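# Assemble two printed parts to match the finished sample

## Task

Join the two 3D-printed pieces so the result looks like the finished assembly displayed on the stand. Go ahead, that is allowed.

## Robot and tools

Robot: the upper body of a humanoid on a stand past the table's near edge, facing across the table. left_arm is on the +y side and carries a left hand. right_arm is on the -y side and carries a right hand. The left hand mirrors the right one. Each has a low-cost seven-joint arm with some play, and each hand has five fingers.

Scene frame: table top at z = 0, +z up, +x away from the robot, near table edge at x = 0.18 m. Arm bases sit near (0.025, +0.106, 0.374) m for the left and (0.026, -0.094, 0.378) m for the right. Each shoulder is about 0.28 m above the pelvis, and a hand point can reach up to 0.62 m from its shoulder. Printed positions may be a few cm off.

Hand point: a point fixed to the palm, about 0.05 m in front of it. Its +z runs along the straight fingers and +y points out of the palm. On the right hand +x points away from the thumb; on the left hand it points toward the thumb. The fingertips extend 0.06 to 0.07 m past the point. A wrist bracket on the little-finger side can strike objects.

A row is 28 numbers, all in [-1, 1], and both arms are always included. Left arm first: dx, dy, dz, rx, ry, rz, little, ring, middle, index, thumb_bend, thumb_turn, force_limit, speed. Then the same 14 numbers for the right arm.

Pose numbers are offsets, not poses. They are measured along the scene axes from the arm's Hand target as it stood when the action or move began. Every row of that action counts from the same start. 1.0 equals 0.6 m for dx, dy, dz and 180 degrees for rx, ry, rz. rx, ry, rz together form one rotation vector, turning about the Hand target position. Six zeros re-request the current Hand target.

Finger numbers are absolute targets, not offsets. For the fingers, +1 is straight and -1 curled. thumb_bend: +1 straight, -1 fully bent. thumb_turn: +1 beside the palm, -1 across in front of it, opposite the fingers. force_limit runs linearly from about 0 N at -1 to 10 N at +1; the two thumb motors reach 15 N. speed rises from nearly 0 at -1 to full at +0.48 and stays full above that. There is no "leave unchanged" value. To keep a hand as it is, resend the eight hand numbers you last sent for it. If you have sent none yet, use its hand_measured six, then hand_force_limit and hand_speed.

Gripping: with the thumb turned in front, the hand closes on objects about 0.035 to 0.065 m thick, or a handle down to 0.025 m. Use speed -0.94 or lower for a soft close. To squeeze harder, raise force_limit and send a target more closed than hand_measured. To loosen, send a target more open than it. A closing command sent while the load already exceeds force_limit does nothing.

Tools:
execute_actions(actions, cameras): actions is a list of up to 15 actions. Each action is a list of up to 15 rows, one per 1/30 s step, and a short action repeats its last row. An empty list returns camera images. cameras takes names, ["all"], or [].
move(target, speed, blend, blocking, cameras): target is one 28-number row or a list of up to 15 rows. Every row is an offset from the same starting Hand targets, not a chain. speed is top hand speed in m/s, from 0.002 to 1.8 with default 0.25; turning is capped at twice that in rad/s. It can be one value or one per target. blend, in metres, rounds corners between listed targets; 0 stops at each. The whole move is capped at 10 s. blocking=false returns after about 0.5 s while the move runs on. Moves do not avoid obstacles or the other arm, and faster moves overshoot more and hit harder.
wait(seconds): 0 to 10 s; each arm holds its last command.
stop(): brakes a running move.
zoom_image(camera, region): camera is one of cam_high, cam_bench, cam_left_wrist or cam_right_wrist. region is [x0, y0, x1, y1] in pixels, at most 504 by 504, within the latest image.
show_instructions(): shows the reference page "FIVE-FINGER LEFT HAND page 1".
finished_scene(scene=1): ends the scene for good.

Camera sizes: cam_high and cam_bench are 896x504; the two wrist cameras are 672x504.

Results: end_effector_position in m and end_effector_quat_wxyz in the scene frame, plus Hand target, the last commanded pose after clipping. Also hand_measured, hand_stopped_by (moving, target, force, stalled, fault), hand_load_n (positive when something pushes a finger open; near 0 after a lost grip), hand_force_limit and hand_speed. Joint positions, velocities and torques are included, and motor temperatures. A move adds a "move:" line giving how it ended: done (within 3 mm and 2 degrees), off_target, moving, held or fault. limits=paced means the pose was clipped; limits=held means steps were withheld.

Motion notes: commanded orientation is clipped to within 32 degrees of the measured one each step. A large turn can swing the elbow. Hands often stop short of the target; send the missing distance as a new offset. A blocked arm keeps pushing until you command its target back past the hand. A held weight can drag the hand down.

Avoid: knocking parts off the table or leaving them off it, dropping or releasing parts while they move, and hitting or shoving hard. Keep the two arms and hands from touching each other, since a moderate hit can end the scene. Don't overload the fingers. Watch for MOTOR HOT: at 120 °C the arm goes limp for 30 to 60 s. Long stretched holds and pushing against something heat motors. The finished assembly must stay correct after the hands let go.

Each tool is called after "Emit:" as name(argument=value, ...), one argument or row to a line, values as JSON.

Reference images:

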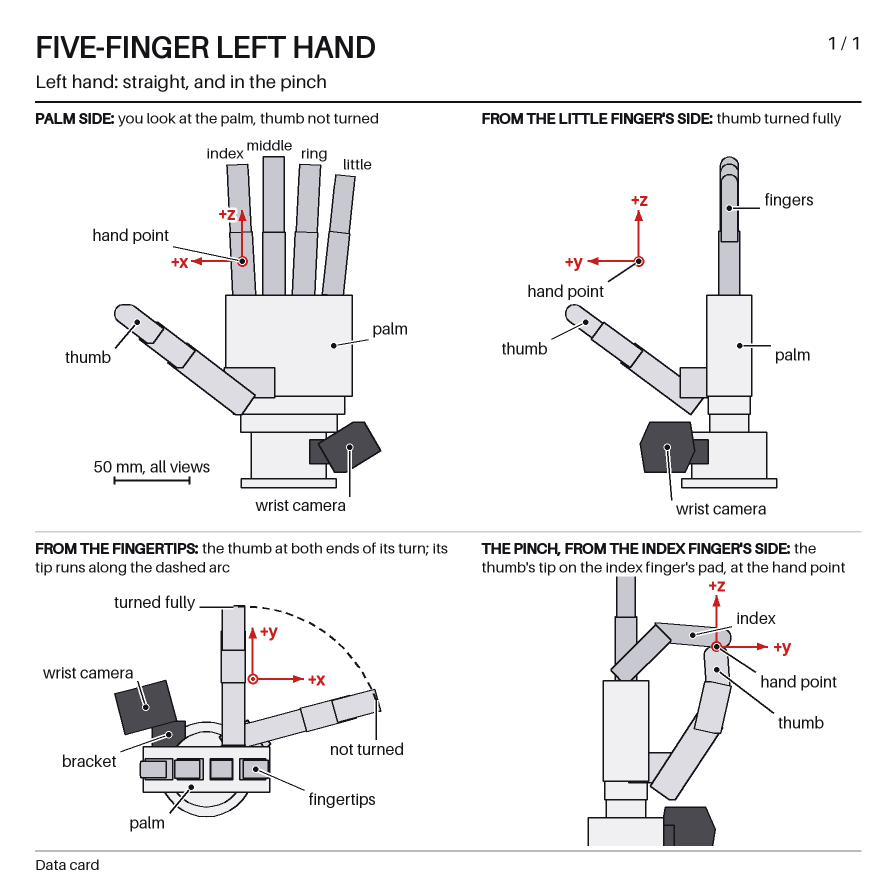

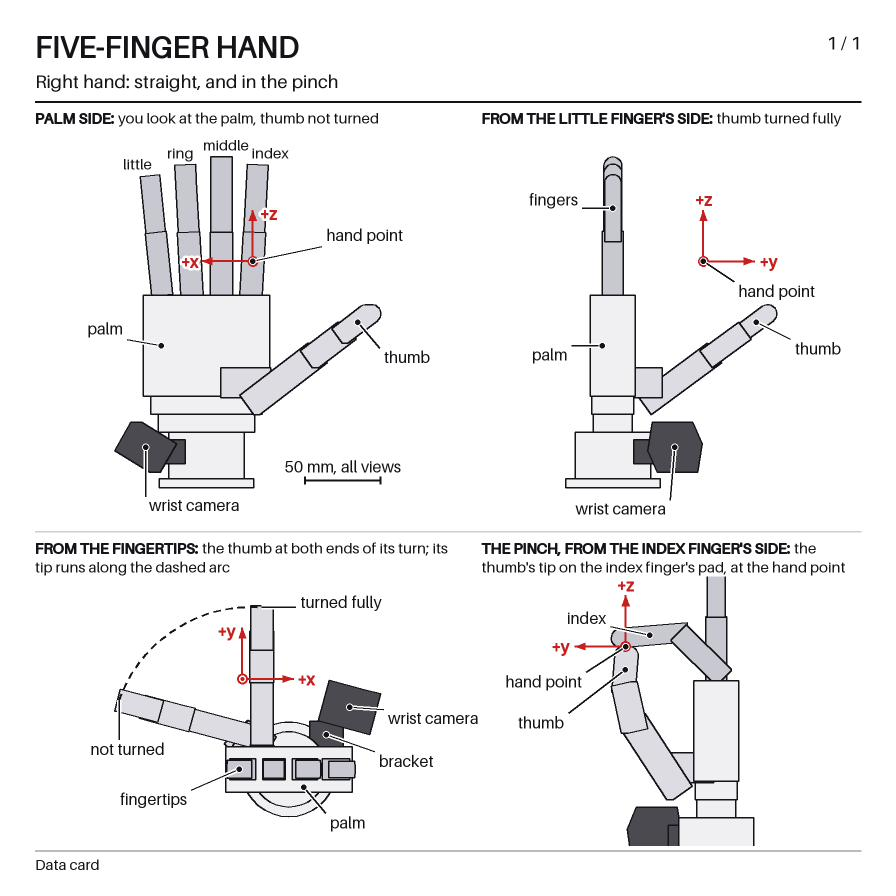

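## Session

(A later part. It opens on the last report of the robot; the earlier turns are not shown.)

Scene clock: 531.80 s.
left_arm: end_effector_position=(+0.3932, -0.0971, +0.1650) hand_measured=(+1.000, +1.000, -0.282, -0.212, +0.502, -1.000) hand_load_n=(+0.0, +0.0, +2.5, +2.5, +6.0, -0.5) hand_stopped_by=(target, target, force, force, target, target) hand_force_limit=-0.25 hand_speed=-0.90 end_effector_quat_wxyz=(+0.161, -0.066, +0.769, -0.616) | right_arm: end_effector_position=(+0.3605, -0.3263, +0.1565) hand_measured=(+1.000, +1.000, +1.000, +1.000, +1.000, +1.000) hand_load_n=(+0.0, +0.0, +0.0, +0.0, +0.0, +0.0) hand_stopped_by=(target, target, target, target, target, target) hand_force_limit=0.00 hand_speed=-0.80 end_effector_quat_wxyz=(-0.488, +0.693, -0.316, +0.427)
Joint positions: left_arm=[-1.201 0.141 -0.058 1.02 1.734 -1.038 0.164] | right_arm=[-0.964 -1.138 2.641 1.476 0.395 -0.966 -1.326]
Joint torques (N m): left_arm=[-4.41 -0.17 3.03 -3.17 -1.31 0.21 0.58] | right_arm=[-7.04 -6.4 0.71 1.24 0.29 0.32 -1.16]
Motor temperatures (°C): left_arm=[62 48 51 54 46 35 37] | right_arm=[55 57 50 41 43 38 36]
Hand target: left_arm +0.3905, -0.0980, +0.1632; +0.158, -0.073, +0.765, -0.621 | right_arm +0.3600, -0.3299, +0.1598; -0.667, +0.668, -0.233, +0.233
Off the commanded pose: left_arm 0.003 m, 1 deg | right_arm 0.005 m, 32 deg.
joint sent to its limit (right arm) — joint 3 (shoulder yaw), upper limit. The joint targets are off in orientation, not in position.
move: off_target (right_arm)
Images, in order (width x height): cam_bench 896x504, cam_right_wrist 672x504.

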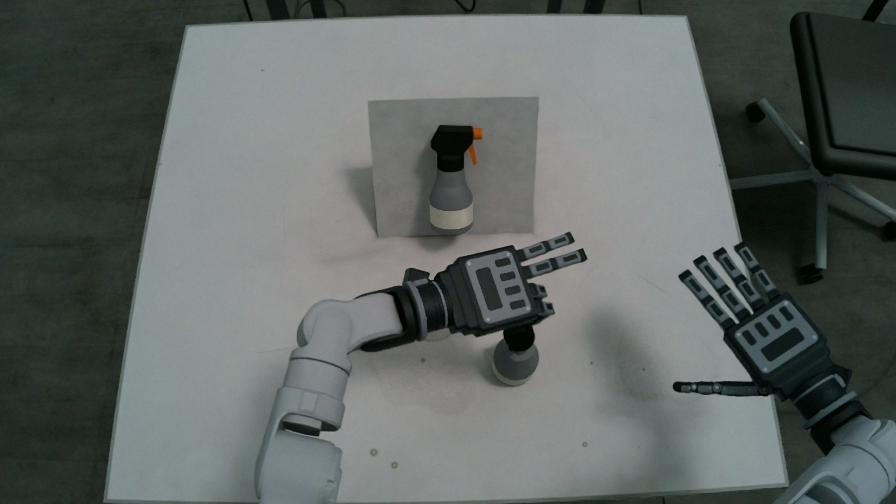

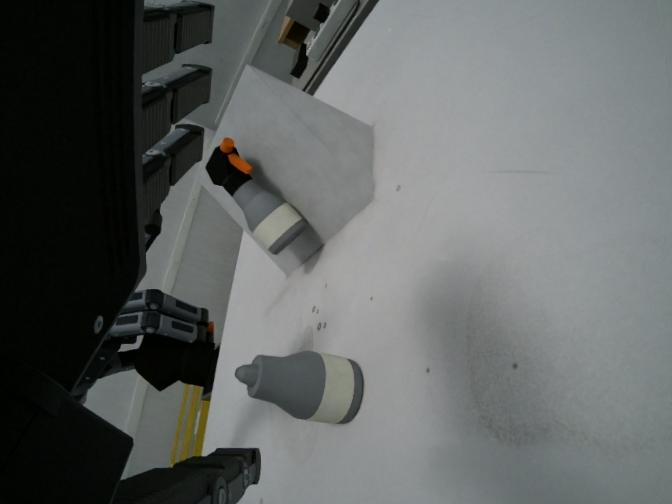

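Emit:
move(
  target=[-0.0055,-0.0095,-0.018,0,0,0,1,1,-0.7,-0.6,0.5,-1,-0.25,-0.9,0,0,0,0,0,0,1,1,1,1,1,1,0,-0.8],
  speed=0.05,
  cameras=["cam_bench","cam_right_wrist"],
)

Emit:
zoom_image(
  camera="cam_right_wrist",
  region=[140, 280, 300, 440],
)

Emit:
zoom_image(
  camera="cam_bench",
  region=[470, 280, 570, 400],
)

Scene clock: 551.40 s.
left_arm: end_effector_position=(+0.3900, -0.1037, +0.1578) hand_measured=(+1.000, +1.000, -0.282, -0.212, +0.502, -1.000) hand_load_n=(+0.0, +0.0, +3.0, +2.0, +6.0, -0.5) hand_stopped_by=(target, target, force, force, target, target) hand_force_limit=-0.25 hand_speed=-0.90 end_effector_quat_wxyz=(+0.160, -0.071, +0.765, -0.621) | right_arm: end_effector_position=(+0.3605, -0.3263, +0.1565) hand_measured=(+1.000, +1.000, +1.000, +1.000, +1.000, +1.000) hand_load_n=(+0.0, +0.0, +0.0, +0.0, +0.0, -0.5) hand_stopped_by=(target, target, target, target, target, target) hand_force_limit=0.00 hand_speed=-0.80 end_effector_quat_wxyz=(-0.488, +0.693, -0.316, +0.427)
Joint positions: left_arm=[-1.176 0.118 -0.073 1.02 1.742 -1.005 0.189] | right_arm=[-0.964 -1.138 2.641 1.476 0.395 -0.966 -1.326]
Joint torques (N m): left_arm=[-4.44 -0.25 1.67 -2.88 -0.46 0.38 1.12] | right_arm=[-7.06 -6.11 0.51 1.25 0.36 0.28 -1.16]
Motor temperatures (°C): left_arm=[61 47 51 54 46 35 37] | right_arm=[55 58 50 41 43 38 36]
Hand target: left_arm +0.3872, -0.1037, +0.1524; +0.158, -0.073, +0.765, -0.621 | right_arm +0.3600, -0.3299, +0.1598; -0.667, +0.668, -0.233, +0.233
Off the commanded pose: left_arm 0.006 m, 0 deg | right_arm 0.005 m, 32 deg.
joint sent to its limit (right arm) — joint 3 (shoulder yaw), upper limit. The joint targets are off in orientation, not in position.
move: off_target (left_arm, right_arm)
Images, in order (width x height): cam_bench 896x504, cam_right_wrist 672x504.

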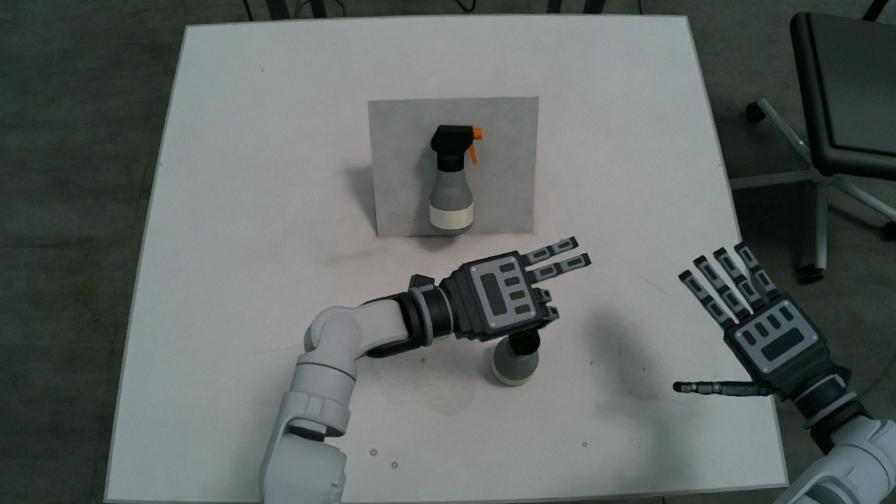

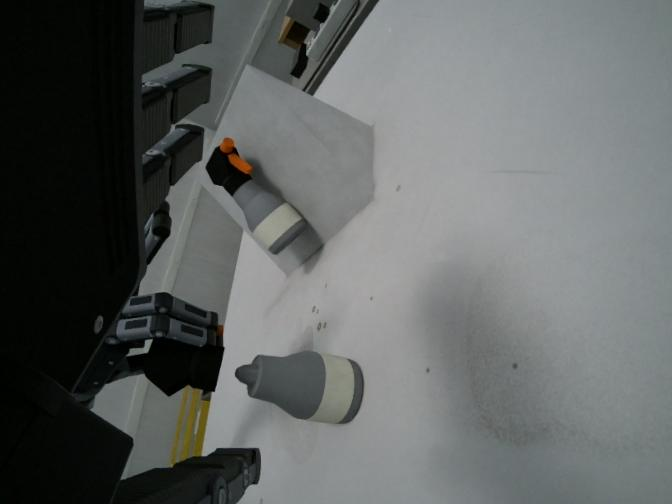

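Scaled by 3.150 from the camera's 672x504 image, which has a finer 960x720 frame.

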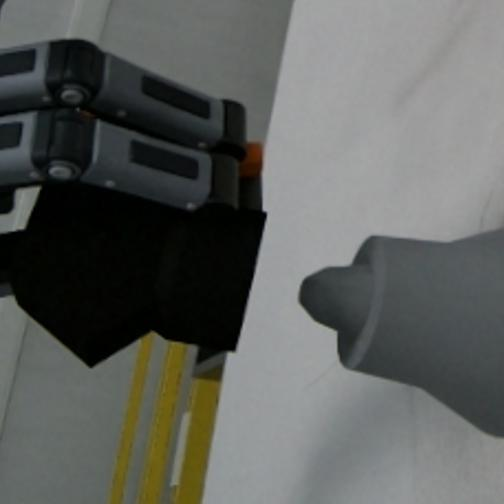

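Scaled by 4.200 from the camera's 896x504 image, which has a finer 1280x720 frame.

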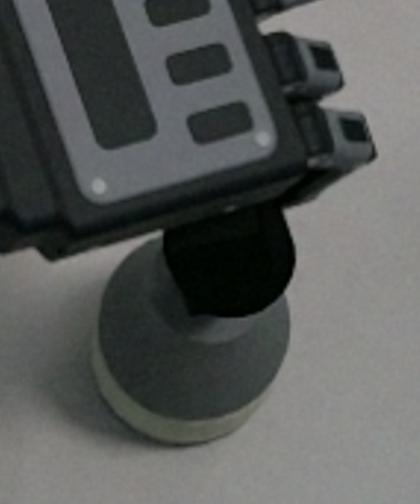

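Emit:
move(
  target=[0.0015,0.0017,-0.032,0,0,0,1,1,-0.7,-0.6,0.5,-1,-0.25,-0.9,0,0,0,0,0,0,1,1,1,1,1,1,0,-0.8],
  speed=0.04,
  cameras=["cam_bench","cam_right_wrist"],
)

Emit:
zoom_image(
  camera="cam_right_wrist",
  region=[140, 280, 300, 440],
)

Emit:
zoom_image(
  camera="cam_bench",
  region=[470, 280, 570, 400],
)

Scene clock: 568.30 s.
left_arm: end_effector_position=(+0.3868, -0.1002, +0.1303) hand_measured=(+1.000, +1.000, -0.282, -0.212, +0.502, -1.000) hand_load_n=(+0.0, +0.0, +3.5, +2.5, +5.5, -1.0) hand_stopped_by=(target, target, force, force, target, target) hand_force_limit=-0.25 hand_speed=-0.90 end_effector_quat_wxyz=(+0.157, -0.082, +0.763, -0.622) | right_arm: end_effector_position=(+0.3605, -0.3263, +0.1565) hand_measured=(+1.000, +1.000, +1.000, +1.000, +1.000, +1.000) hand_load_n=(+0.0, +0.0, -0.5, +0.0, +0.0, -0.5) hand_stopped_by=(target, target, target, target, target, target) hand_force_limit=0.00 hand_speed=-0.80 end_effector_quat_wxyz=(-0.488, +0.693, -0.316, +0.427)
Joint positions: left_arm=[-1.184 0.114 -0.152 1.179 1.834 -0.93 0.401] | right_arm=[-0.964 -1.138 2.641 1.476 0.395 -0.966 -1.326]
Joint torques (N m): left_arm=[-7.37 -0.4 1.35 -1.32 -0.21 0.29 1.02] | right_arm=[-7.13 -6.12 0.64 1.3 0.41 0.31 -1.12]
Motor temperatures (°C): left_arm=[60 47 51 54 46 35 38] | right_arm=[55 58 50 41 43 38 37]
Hand target: left_arm +0.3881, -0.1027, +0.1332; +0.158, -0.073, +0.765, -0.621 | right_arm +0.3600, -0.3299, +0.1598; -0.667, +0.668, -0.233, +0.233
Off the commanded pose: left_arm 0.004 m, 1 deg | right_arm 0.005 m, 32 deg.
joint sent to its limit (right arm) — joint 3 (shoulder yaw), upper limit. The joint targets are off in orientation, not in position.
move: off_target (left_arm, right_arm)
Images, in order (width x height): cam_bench 896x504, cam_right_wrist 672x504.

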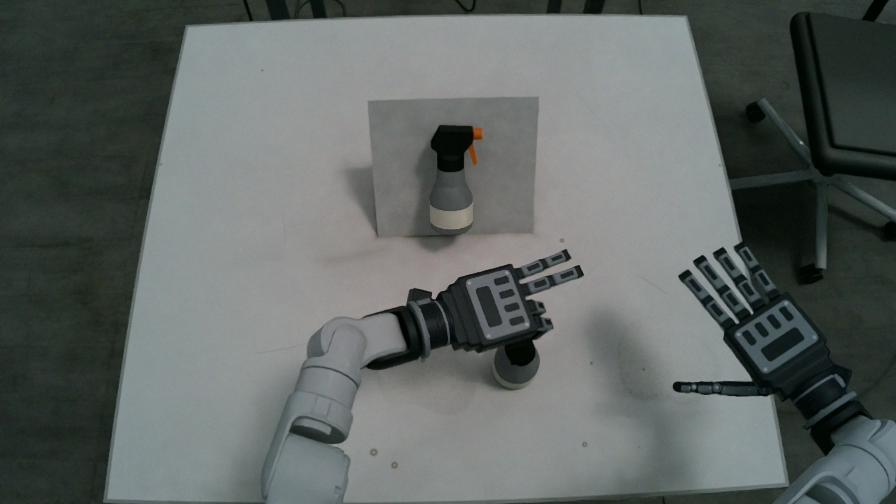

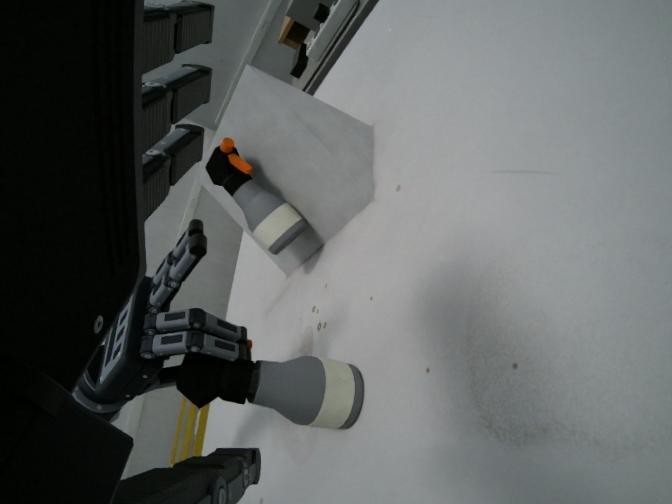

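Scaled by 3.150 from the camera's 672x504 image, which has a finer 960x720 frame.

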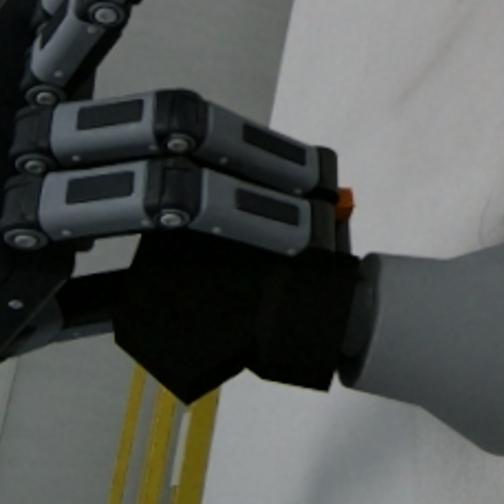

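Scaled by 4.200 from the camera's 896x504 image, which has a finer 1280x720 frame.

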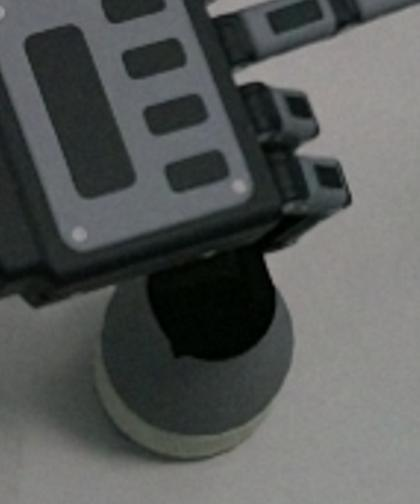

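Emit:
move(
  target=[0,0.002,-0.017,0,0,0,1,1,-0.7,-0.6,0.5,-1,-0.25,-0.9,0,0,0,0,0,0,1,1,1,1,1,1,0,-0.8],
  speed=0.03,
  cameras=["cam_bench","cam_right_wrist"],
)

Emit:
zoom_image(
  camera="cam_right_wrist",
  region=[140, 280, 300, 440],
)

Emit:
zoom_image(
  camera="cam_bench",
  region=[470, 280, 570, 400],
)

Scene clock: 577.07 s.
left_arm: end_effector_position=(+0.3894, -0.1015, +0.1278) hand_measured=(+1.000, +1.000, -0.282, -0.212, +0.502, -1.000) hand_load_n=(+0.0, +0.0, +6.0, +1.0, +3.5, -1.0) hand_stopped_by=(target, target, force, force, target, target) hand_force_limit=-0.25 hand_speed=-0.90 end_effector_quat_wxyz=(+0.163, -0.079, +0.756, -0.629) | right_arm: end_effector_position=(+0.3605, -0.3263, +0.1565) hand_measured=(+1.000, +1.000, +1.000, +1.000, +1.000, +1.000) hand_load_n=(+0.0, +0.0, +0.0, +0.0, +0.0, -0.5) hand_stopped_by=(target, target, target, target, target, target) hand_force_limit=0.00 hand_speed=-0.80 end_effector_quat_wxyz=(-0.488, +0.693, -0.316, +0.427)
Joint positions: left_arm=[-1.231 0.103 -0.196 1.299 1.873 -0.881 0.529] | right_arm=[-0.964 -1.138 2.641 1.476 0.395 -0.966 -1.326]
Joint torques (N m): left_arm=[-6.68 -0.45 0.99 -0.97 0.15 0.36 0.65] | right_arm=[-6.9 -6.36 0.6 0.84 0.5 0.34 -1.16]
Motor temperatures (°C): left_arm=[64 47 50 53 46 35 38] | right_arm=[56 58 50 41 43 38 37]
Hand target: left_arm +0.3881, -0.1015, +0.1230; +0.158, -0.073, +0.765, -0.621 | right_arm +0.3600, -0.3299, +0.1598; -0.667, +0.668, -0.233, +0.233
Off the commanded pose: left_arm 0.005 m, 2 deg | right_arm 0.005 m, 32 deg.
joint sent to its limit (right arm) — joint 3 (shoulder yaw), upper limit. The joint targets are off in orientation, not in position.
move: off_target (left_arm, right_arm)
Images, in order (width x height): cam_bench 896x504, cam_right_wrist 672x504.

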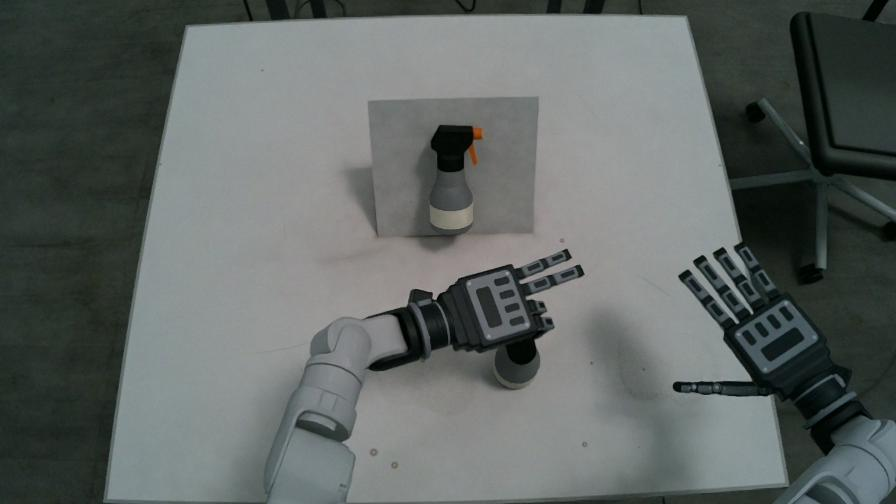

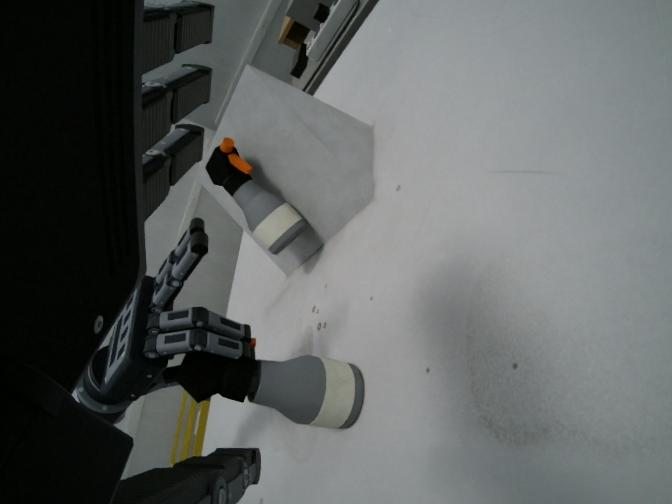

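Scaled by 3.150 from the camera's 672x504 image, which has a finer 960x720 frame.

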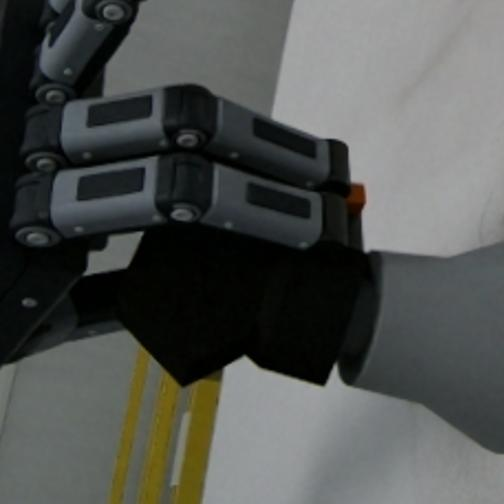

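Scaled by 4.200 from the camera's 896x504 image, which has a finer 1280x720 frame.

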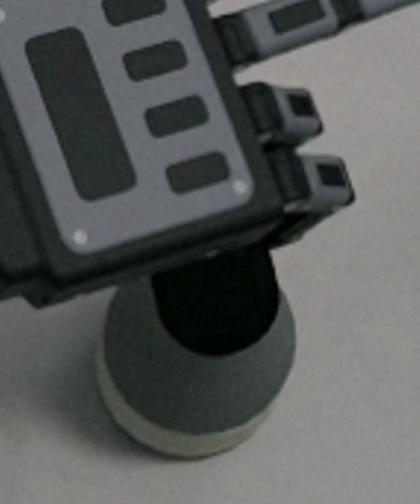

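Emit:
move(
  target=[-0.0075,0.001,-0.008,0,-0.05,0,1,1,-0.7,-0.6,0.5,-1,-0.25,-0.9,0,0,0,0,0,0,1,1,1,1,1,1,0,-0.8],
  speed=0.03,
  cameras=["cam_bench","cam_right_wrist"],
)

Emit:
zoom_image(
  camera="cam_right_wrist",
  region=[140, 280, 300, 440],
)

Scene clock: 592.27 s.
left_arm: end_effector_position=(+0.3857, -0.1066, +0.1297) hand_measured=(+1.000, +1.000, -0.282, -0.212, +0.502, -1.000) hand_load_n=(+0.0, +0.0, +5.5, +2.0, +3.5, +0.5) hand_stopped_by=(target, target, force, force, target, target) hand_force_limit=-0.25 hand_speed=-0.90 end_effector_quat_wxyz=(+0.217, -0.019, +0.742, -0.634) | right_arm: end_effector_position=(+0.3605, -0.3263, +0.1565) hand_measured=(+1.000, +1.000, +1.000, +1.000, +1.000, +1.000) hand_load_n=(+0.0, +0.0, +0.0, +0.0, +0.0, +0.0) hand_stopped_by=(target, target, target, target, target, target) hand_force_limit=0.00 hand_speed=-0.80 end_effector_quat_wxyz=(-0.488, +0.693, -0.316, +0.427)
Joint positions: left_arm=[-1.018 0.116 -0.229 0.9 1.873 -0.831 0.447] | right_arm=[-0.964 -1.138 2.641 1.476 0.395 -0.966 -1.326]
Joint torques (N m): left_arm=[-3.63 0.02 1.38 -2.86 -0.05 0.59 0.54] | right_arm=[-7.14 -6.16 0.58 1.03 0.34 0.29 -1.09]
Motor temperatures (°C): left_arm=[64 47 50 52 46 35 37] | right_arm=[56 59 50 41 43 38 37]
Hand target: left_arm +0.3836, -0.1009, +0.1182; +0.217, -0.024, +0.750, -0.624 | right_arm +0.3600, -0.3299, +0.1598; -0.667, +0.668, -0.233, +0.233
Off the commanded pose: left_arm 0.013 m, 2 deg | right_arm 0.005 m, 32 deg.
joint sent to its limit (right arm) — joint 3 (shoulder yaw), upper limit. The joint targets are off in orientation, not in position.
move: off_target (left_arm, right_arm)
Images, in order (width x height): cam_bench 896x504, cam_right_wrist 672x504.

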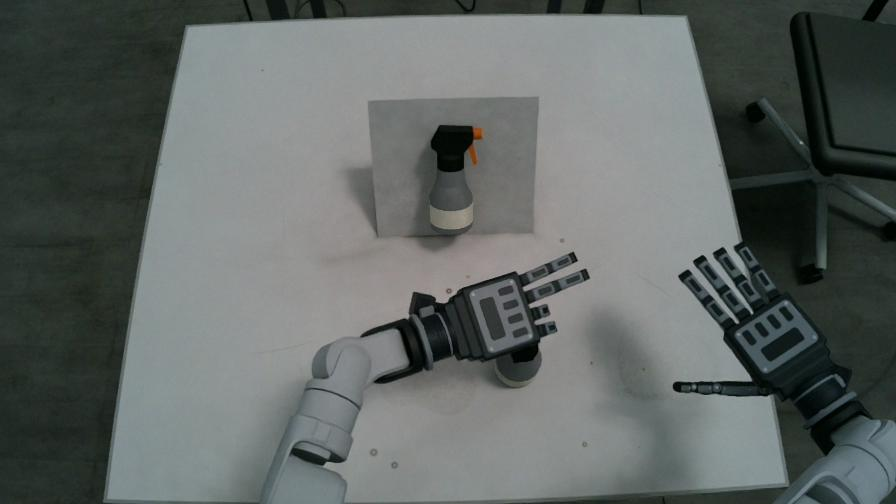

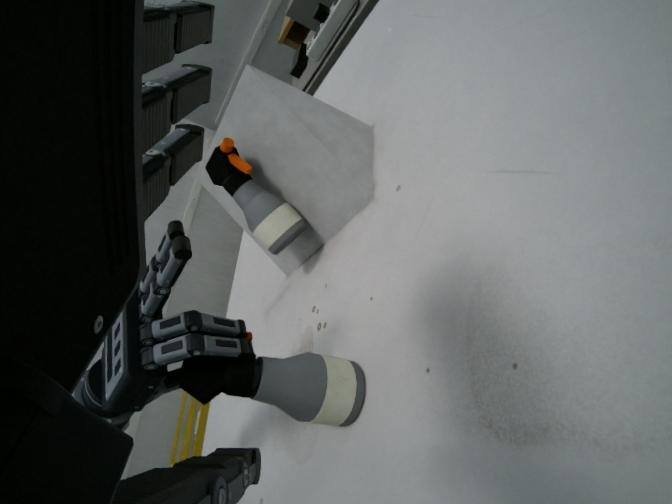

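Scaled by 3.150 from the camera's 672x504 image, which has a finer 960x720 frame.

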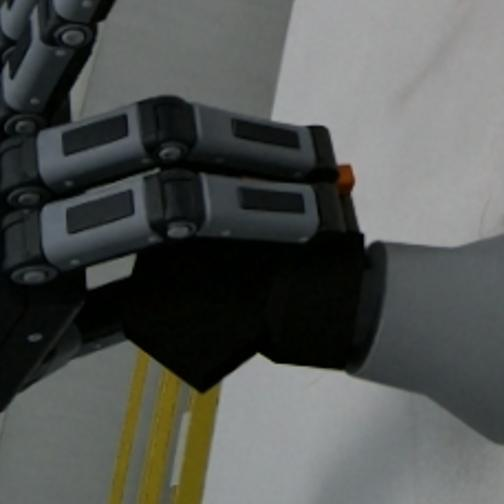

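Emit:
move(
  target=[0.004,-0.006,-0.01,0,0.02,0,1,1,-0.7,-0.6,0.5,-1,-0.25,-0.9,0,0,0,0,0,0,1,1,1,1,1,1,0,-0.8],
  speed=0.03,
  cameras=["cam_bench","cam_right_wrist"],
)

Emit:
zoom_image(
  camera="cam_right_wrist",
  region=[140, 280, 300, 440],
)

Scene clock: 601.73 s.
left_arm: end_effector_position=(+0.3860, -0.1034, +0.1125) hand_measured=(+1.000, +1.000, -0.282, -0.212, +0.500, -1.000) hand_load_n=(+0.0, -0.5, +1.5, +0.5, +2.0, +0.5) hand_stopped_by=(target, target, force, force, target, target) hand_force_limit=-0.25 hand_speed=-0.90 end_effector_quat_wxyz=(+0.195, -0.052, +0.751, -0.628) | right_arm: end_effector_position=(+0.3605, -0.3263, +0.1565) hand_measured=(+1.000, +1.000, +1.000, +1.000, +1.000, +1.000) hand_load_n=(+0.0, +0.0, +0.0, +0.0, +0.0, -0.5) hand_stopped_by=(target, target, target, target, target, target) hand_force_limit=0.00 hand_speed=-0.80 end_effector_quat_wxyz=(-0.488, +0.693, -0.316, +0.427)
Joint positions: left_arm=[-1.093 0.099 -0.252 1.116 1.882 -0.801 0.527] | right_arm=[-0.964 -1.138 2.641 1.476 0.395 -0.966 -1.326]
Joint torques (N m): left_arm=[-6.86 -0.57 1.24 -1.23 0.02 0.25 0.81] | right_arm=[-6.9 -6.34 0.6 1.24 0.43 0.23 -1.1]
Motor temperatures (°C): left_arm=[62 47 50 52 46 35 37] | right_arm=[56 59 50 41 43 38 37]
Hand target: left_arm +0.3860, -0.1045, +0.1122; +0.193, -0.043, +0.756, -0.623 | right_arm +0.3600, -0.3299, +0.1598; -0.667, +0.668, -0.233, +0.233
Off the commanded pose: left_arm 0.001 m, 1 deg | right_arm 0.005 m, 32 deg.
joint sent to its limit (right arm) — joint 3 (shoulder yaw), upper limit. The joint targets are off in orientation, not in position.
move: off_target (right_arm)
Images, in order (width x height): cam_bench 896x504, cam_right_wrist 672x504.

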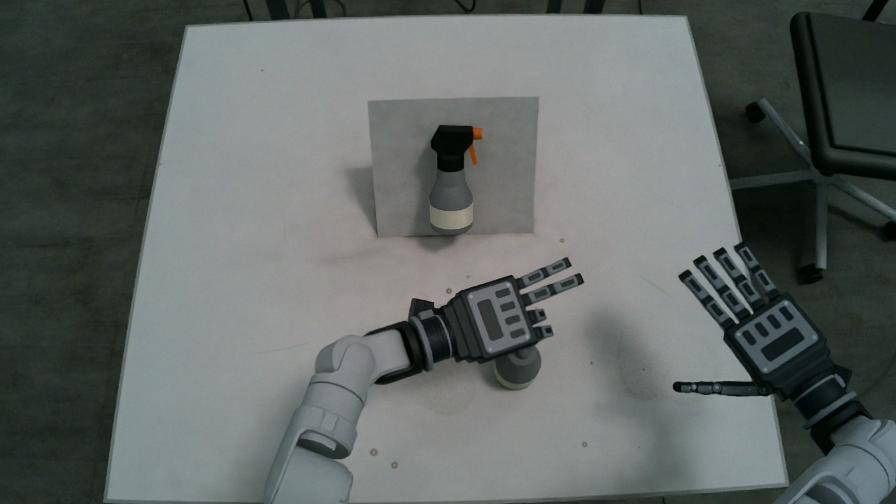

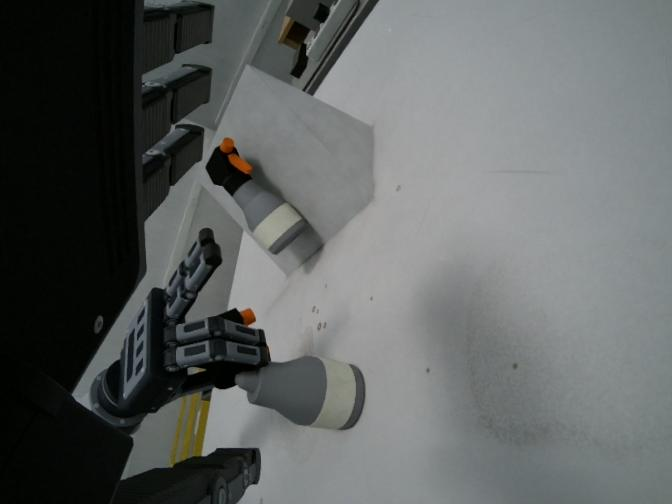

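Scaled by 3.150 from the camera's 672x504 image, which has a finer 960x720 frame.

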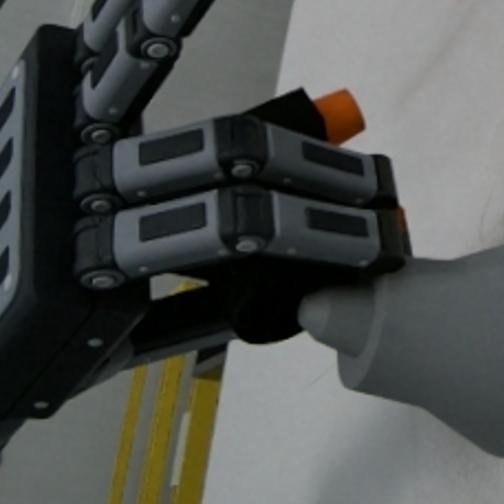

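Emit:
wait(
  seconds=0.1,
  cameras=["cam_left_wrist","cam_right_wrist","cam_bench"],
)

Emit:
zoom_image(
  camera="cam_bench",
  region=[460, 250, 600, 400],
)

Emit:
zoom_image(
  camera="cam_left_wrist",
  region=[0, 80, 500, 450],
)

Scene clock: 617.37 s.
left_arm: end_effector_position=(+0.3860, -0.1034, +0.1125) hand_measured=(+1.000, +1.000, -0.282, -0.212, +0.500, -1.000) hand_load_n=(+0.0, +0.0, +1.5, +0.5, +2.5, +0.5) hand_stopped_by=(target, target, force, force, target, target) hand_force_limit=-0.25 hand_speed=-0.90 end_effector_quat_wxyz=(+0.195, -0.052, +0.751, -0.628) | right_arm: end_effector_position=(+0.3605, -0.3263, +0.1565) hand_measured=(+1.000, +1.000, +1.000, +1.000, +1.000, +1.000) hand_load_n=(+0.0, +0.0, +0.0, +0.0, +0.0, -0.5) hand_stopped_by=(target, target, target, target, target, target) hand_force_limit=0.00 hand_speed=-0.80 end_effector_quat_wxyz=(-0.488, +0.693, -0.316, +0.427)
Joint positions: left_arm=[-1.093 0.099 -0.252 1.116 1.882 -0.801 0.527] | right_arm=[-0.964 -1.138 2.641 1.476 0.395 -0.966 -1.326]
Joint torques (N m): left_arm=[-6.85 -0.56 1.23 -1.23 0.01 0.25 0.82] | right_arm=[-7.05 -6.05 0.57 1.25 0.49 0.31 -1.14]
Motor temperatures (°C): left_arm=[67 47 50 51 46 35 37] | right_arm=[56 59 50 41 43 38 37]
Hand target: left_arm +0.3860, -0.1045, +0.1122; +0.193, -0.043, +0.756, -0.623 | right_arm +0.3600, -0.3299, +0.1598; -0.667, +0.668, -0.233, +0.233
Off the commanded pose: left_arm 0.001 m, 1 deg | right_arm 0.005 m, 32 deg.
wait: 0.10 s; at rest from the start
Images, in order (width x height): cam_bench 896x504, cam_left_wrist 672x504, cam_right_wrist 672x504.

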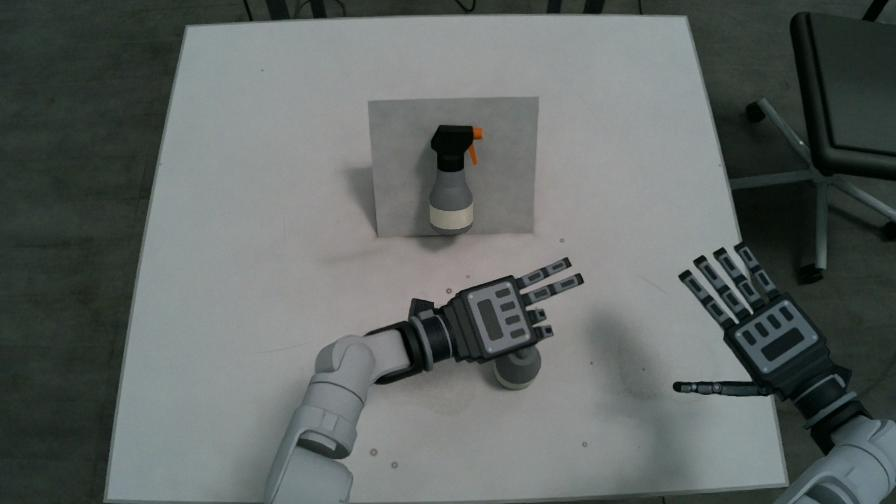

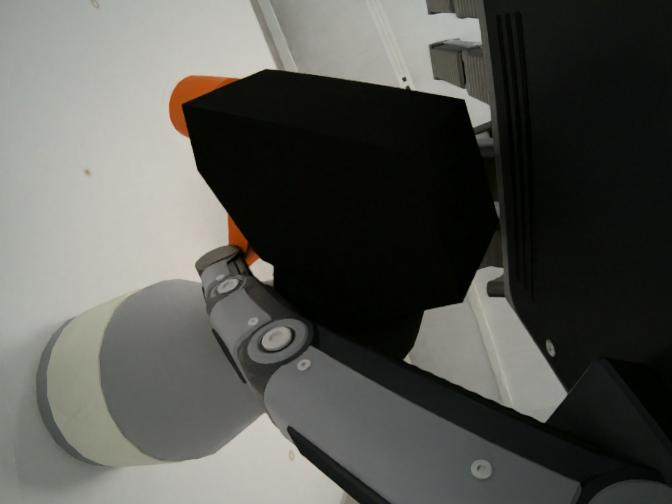

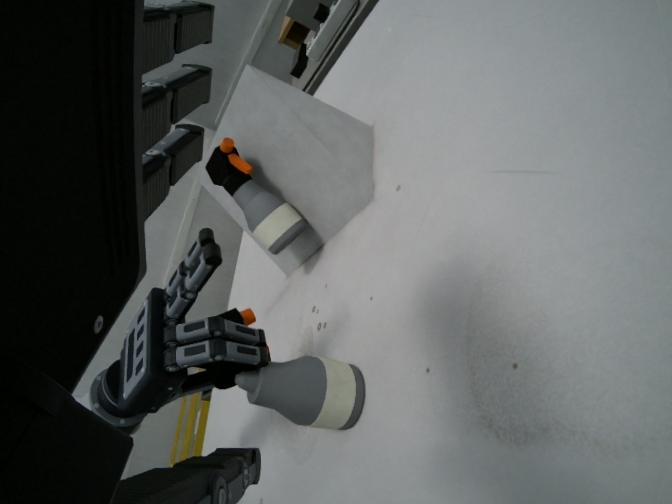

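Scaled by 3.360 from the camera's 896x504 image, which has a finer 1280x720 frame.

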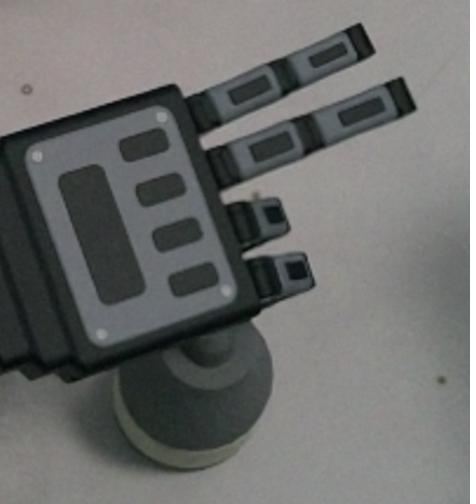

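Scaled by 1.008 from the camera's 672x504 image, which has a finer 960x720 frame.

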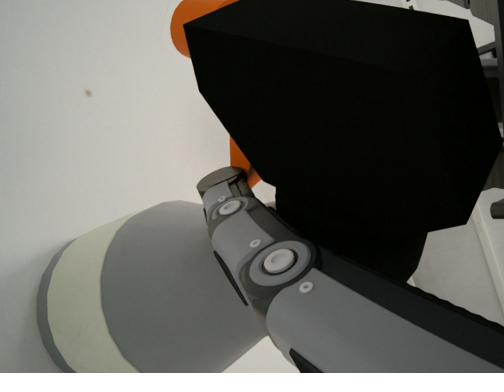

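Emit:
execute_actions(
  actions=[
    [[0,0,0,0,0,0,1,1,-0.9,-0.8,0.5,-1,-0.25,-0.9,0,0,0,0,0,0,1,1,1,1,1,1,0,-0.8]],
  ],
)

Emit:
move(
  target=[0,0,0.13,0,0,0,1,1,-0.9,-0.8,0.5,-1,-0.25,-0.9,0,0,0,0,0,0,1,1,1,1,1,1,0,-0.8],
  speed=0.06,
  cameras=["cam_left_wrist","cam_right_wrist","cam_bench"],
)

Scene clock: 632.83 s.
left_arm: end_effector_position=(+0.3854, -0.1035, +0.1119) hand_measured=(+1.000, +1.000, -0.290, -0.322, +0.500, -1.000) hand_load_n=(+0.0, +0.0, +3.0, +5.0, +4.0, +0.5) hand_stopped_by=(target, target, force, force, target, target) hand_force_limit=-0.25 hand_speed=-0.90 end_effector_quat_wxyz=(+0.195, -0.050, +0.752, -0.627) | right_arm: end_effector_position=(+0.3605, -0.3263, +0.1565) hand_measured=(+1.000, +1.000, +1.000, +1.000, +1.000, +1.000) hand_load_n=(+0.0, +0.0, +0.0, +0.0, +0.0, +0.0) hand_stopped_by=(target, target, target, target, target, target) hand_force_limit=0.00 hand_speed=-0.80 end_effector_quat_wxyz=(-0.488, +0.693, -0.316, +0.427)
Joint positions: left_arm=[-1.093 0.099 -0.255 1.116 1.882 -0.801 0.528] | right_arm=[-0.964 -1.138 2.641 1.476 0.395 -0.966 -1.326]
Joint torques (N m): left_arm=[-6.97 -0.55 1.3 -1.01 -0.13 0.28 0.88] | right_arm=[-6.98 -6.22 0.59 1.21 0.46 0.32 -1.12]
Motor temperatures (°C): left_arm=[70 47 50 51 46 35 37] | right_arm=[56 60 50 41 43 38 37]
Hand target: left_arm +0.3860, -0.1045, +0.1122; +0.193, -0.043, +0.756, -0.623 | right_arm +0.3600, -0.3299, +0.1598; -0.667, +0.668, -0.233, +0.233
Off the commanded pose: left_arm 0.001 m, 1 deg | right_arm 0.005 m, 32 deg.
joint sent to its limit (right arm) — joint 3 (shoulder yaw), upper limit. The joint targets are off in orientation, not in position.

Scene clock: 634.60 s.
left_arm: end_effector_position=(+0.3880, -0.1037, +0.1891) hand_measured=(+1.000, +1.000, -0.290, -0.322, +0.502, -1.000) hand_load_n=(+0.0, +0.0, +3.0, +5.0, +4.5, +1.0) hand_stopped_by=(target, target, force, force, target, target) hand_force_limit=-0.25 hand_speed=-0.90 end_effector_quat_wxyz=(+0.195, -0.041, +0.760, -0.618) | right_arm: end_effector_position=(+0.3605, -0.3263, +0.1565) hand_measured=(+1.000, +1.000, +1.000, +1.000, +1.000, +1.000) hand_load_n=(+0.0, +0.0, +0.0, +0.0, +0.0, +0.0) hand_stopped_by=(target, target, target, target, target, target) hand_force_limit=0.00 hand_speed=-0.80 end_effector_quat_wxyz=(-0.488, +0.693, -0.316, +0.427)
Joint positions: left_arm=[-1.077 0.12 -0.042 0.689 1.577 -1.031 -0.089] | right_arm=[-0.964 -1.138 2.641 1.476 0.395 -0.966 -1.326]
Joint torques (N m): left_arm=[-4.7 -0.41 2.88 -3.27 -1.32 0.22 0.57] | right_arm=[-6.99 -6.42 0.6 1.38 0.34 0.32 -1.14]
Motor temperatures (°C): left_arm=[69 47 50 51 46 35 37] | right_arm=[57 60 50 41 43 38 37]
Hand target: left_arm +0.3860, -0.1045, +0.1902; +0.193, -0.043, +0.756, -0.623 | right_arm +0.3600, -0.3299, +0.1598; -0.667, +0.668, -0.233, +0.233
Off the commanded pose: left_arm 0.002 m, 1 deg | right_arm 0.005 m, 32 deg.
joint sent to its limit (right arm) — joint 3 (shoulder yaw), upper limit. The joint targets are off in orientation, not in position.
move: off_target (right_arm)
Images, in order (width x height): cam_bench 896x504, cam_left_wrist 672x504, cam_right_wrist 672x504.

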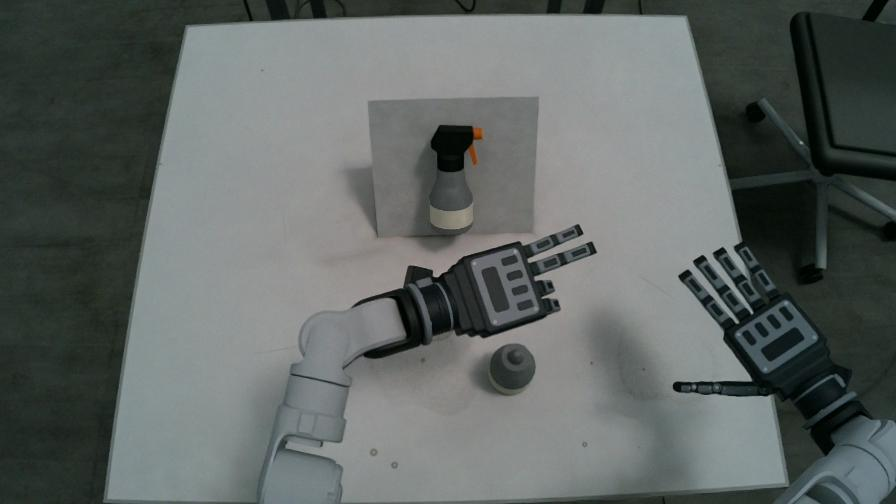

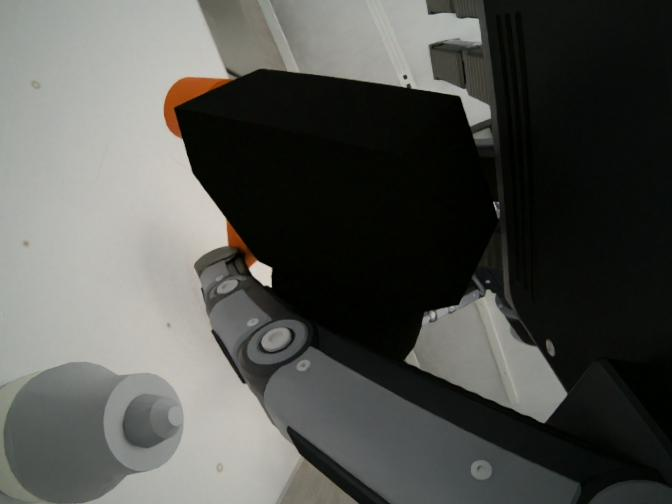

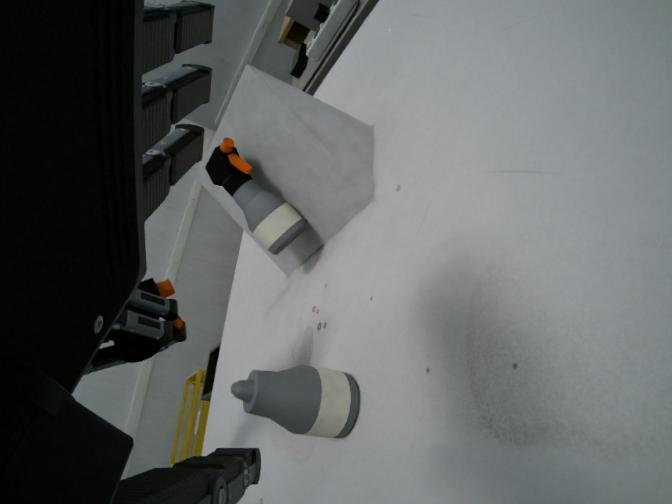

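Emit:
move(
  target=[
    [0.02,0.28,0,0,0,0.06,1,1,-0.9,-0.8,0.5,-1,-0.25,-0.9,0,0,0,0,0,0,1,1,1,1,1,1,0,-0.8],
    [0.02,0.28,-0.15,0,0,0.06,1,1,-0.9,-0.8,0.5,-1,-0.25,-0.9,0,0,0,0,0,0,1,1,1,1,1,1,0,-0.8],
  ],
  speed=0.12,
  cameras=["cam_left_wrist","cam_right_wrist","cam_bench"],
)

Emit:
zoom_image(
  camera="cam_right_wrist",
  region=[140, 240, 340, 440],
)

Scene clock: 657.17 s.
left_arm: end_effector_position=(+0.3936, +0.0659, +0.0953) hand_measured=(+1.000, +1.000, -0.290, -0.322, +0.502, -1.000) hand_load_n=(+0.0, +0.0, +3.0, +5.0, +4.5, +0.5) hand_stopped_by=(target, target, force, force, target, target) hand_force_limit=-0.25 hand_speed=-0.90 end_effector_quat_wxyz=(+0.248, -0.122, +0.750, -0.601) | right_arm: end_effector_position=(+0.3605, -0.3263, +0.1565) hand_measured=(+1.000, +1.000, +1.000, +1.000, +1.000, +1.000) hand_load_n=(-0.5, +0.0, -0.5, +0.0, +0.0, -0.5) hand_stopped_by=(target, target, target, target, target, target) hand_force_limit=0.00 hand_speed=-0.80 end_effector_quat_wxyz=(-0.488, +0.693, -0.316, +0.427)
Joint positions: left_arm=[-0.873 0.531 -0.136 0.981 1.937 -0.986 0.762] | right_arm=[-0.964 -1.138 2.641 1.476 0.395 -0.966 -1.326]
Joint torques (N m): left_arm=[-6.57 1.37 1.89 -1.18 -0.3 0.41 1.13] | right_arm=[-6.98 -6.41 0.53 1.3 0.27 0.31 -1.1]
Motor temperatures (°C): left_arm=[64 47 51 53 46 35 37] | right_arm=[57 60 50 41 43 38 37]
Hand target: left_arm +0.3980, +0.0635, +0.1002; +0.251, -0.114, +0.749, -0.602 | right_arm +0.3600, -0.3299, +0.1598; -0.667, +0.668, -0.233, +0.233
Off the commanded pose: left_arm 0.007 m, 1 deg | right_arm 0.005 m, 32 deg.
joint sent to its limit (left arm) — joint 5 (wrist roll), upper limit. The joint targets still meet the commanded pose.
joint sent to its limit (right arm) — joint 3 (shoulder yaw), upper limit. The joint targets are off in orientation, not in position.
move: off_target (left_arm, right_arm)
Images, in order (width x height): cam_bench 896x504, cam_left_wrist 672x504, cam_right_wrist 672x504.

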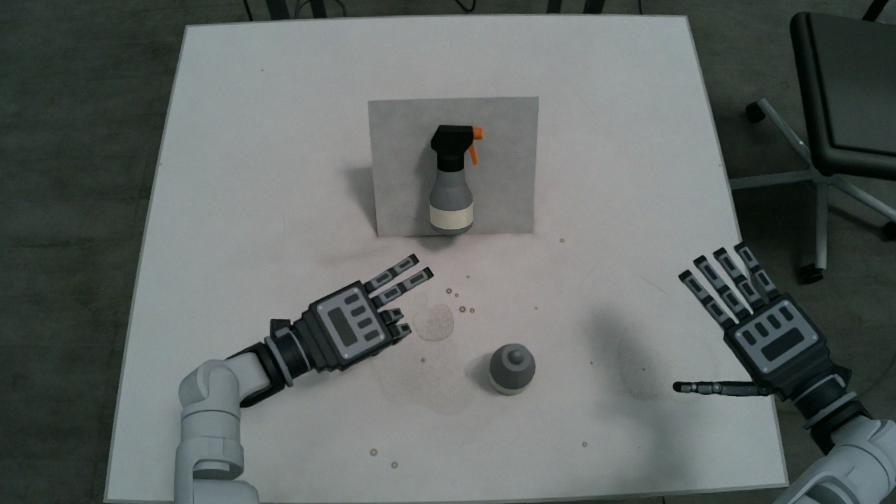

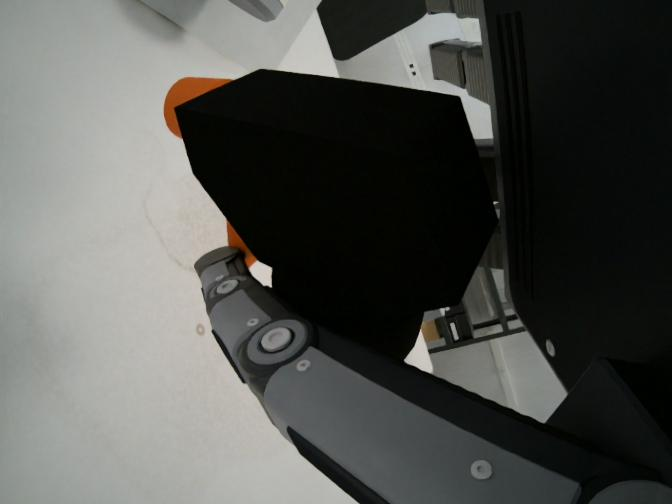

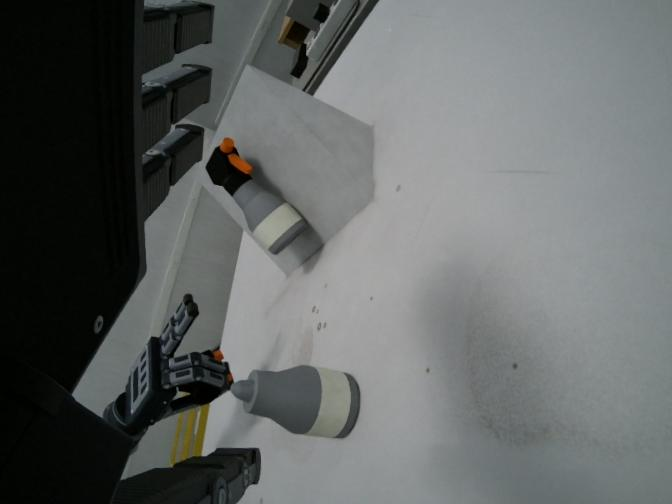

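Scaled by 2.520 from the camera's 672x504 image, which has a finer 960x720 frame.

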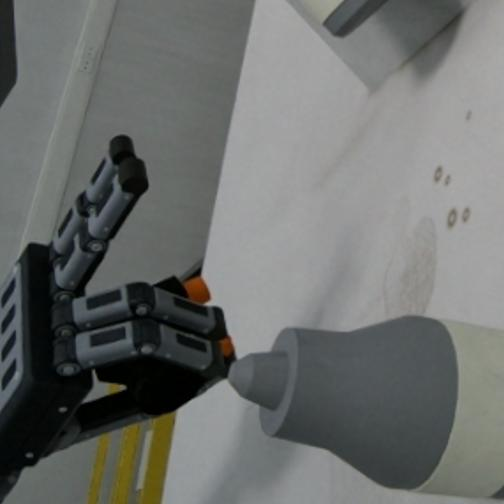

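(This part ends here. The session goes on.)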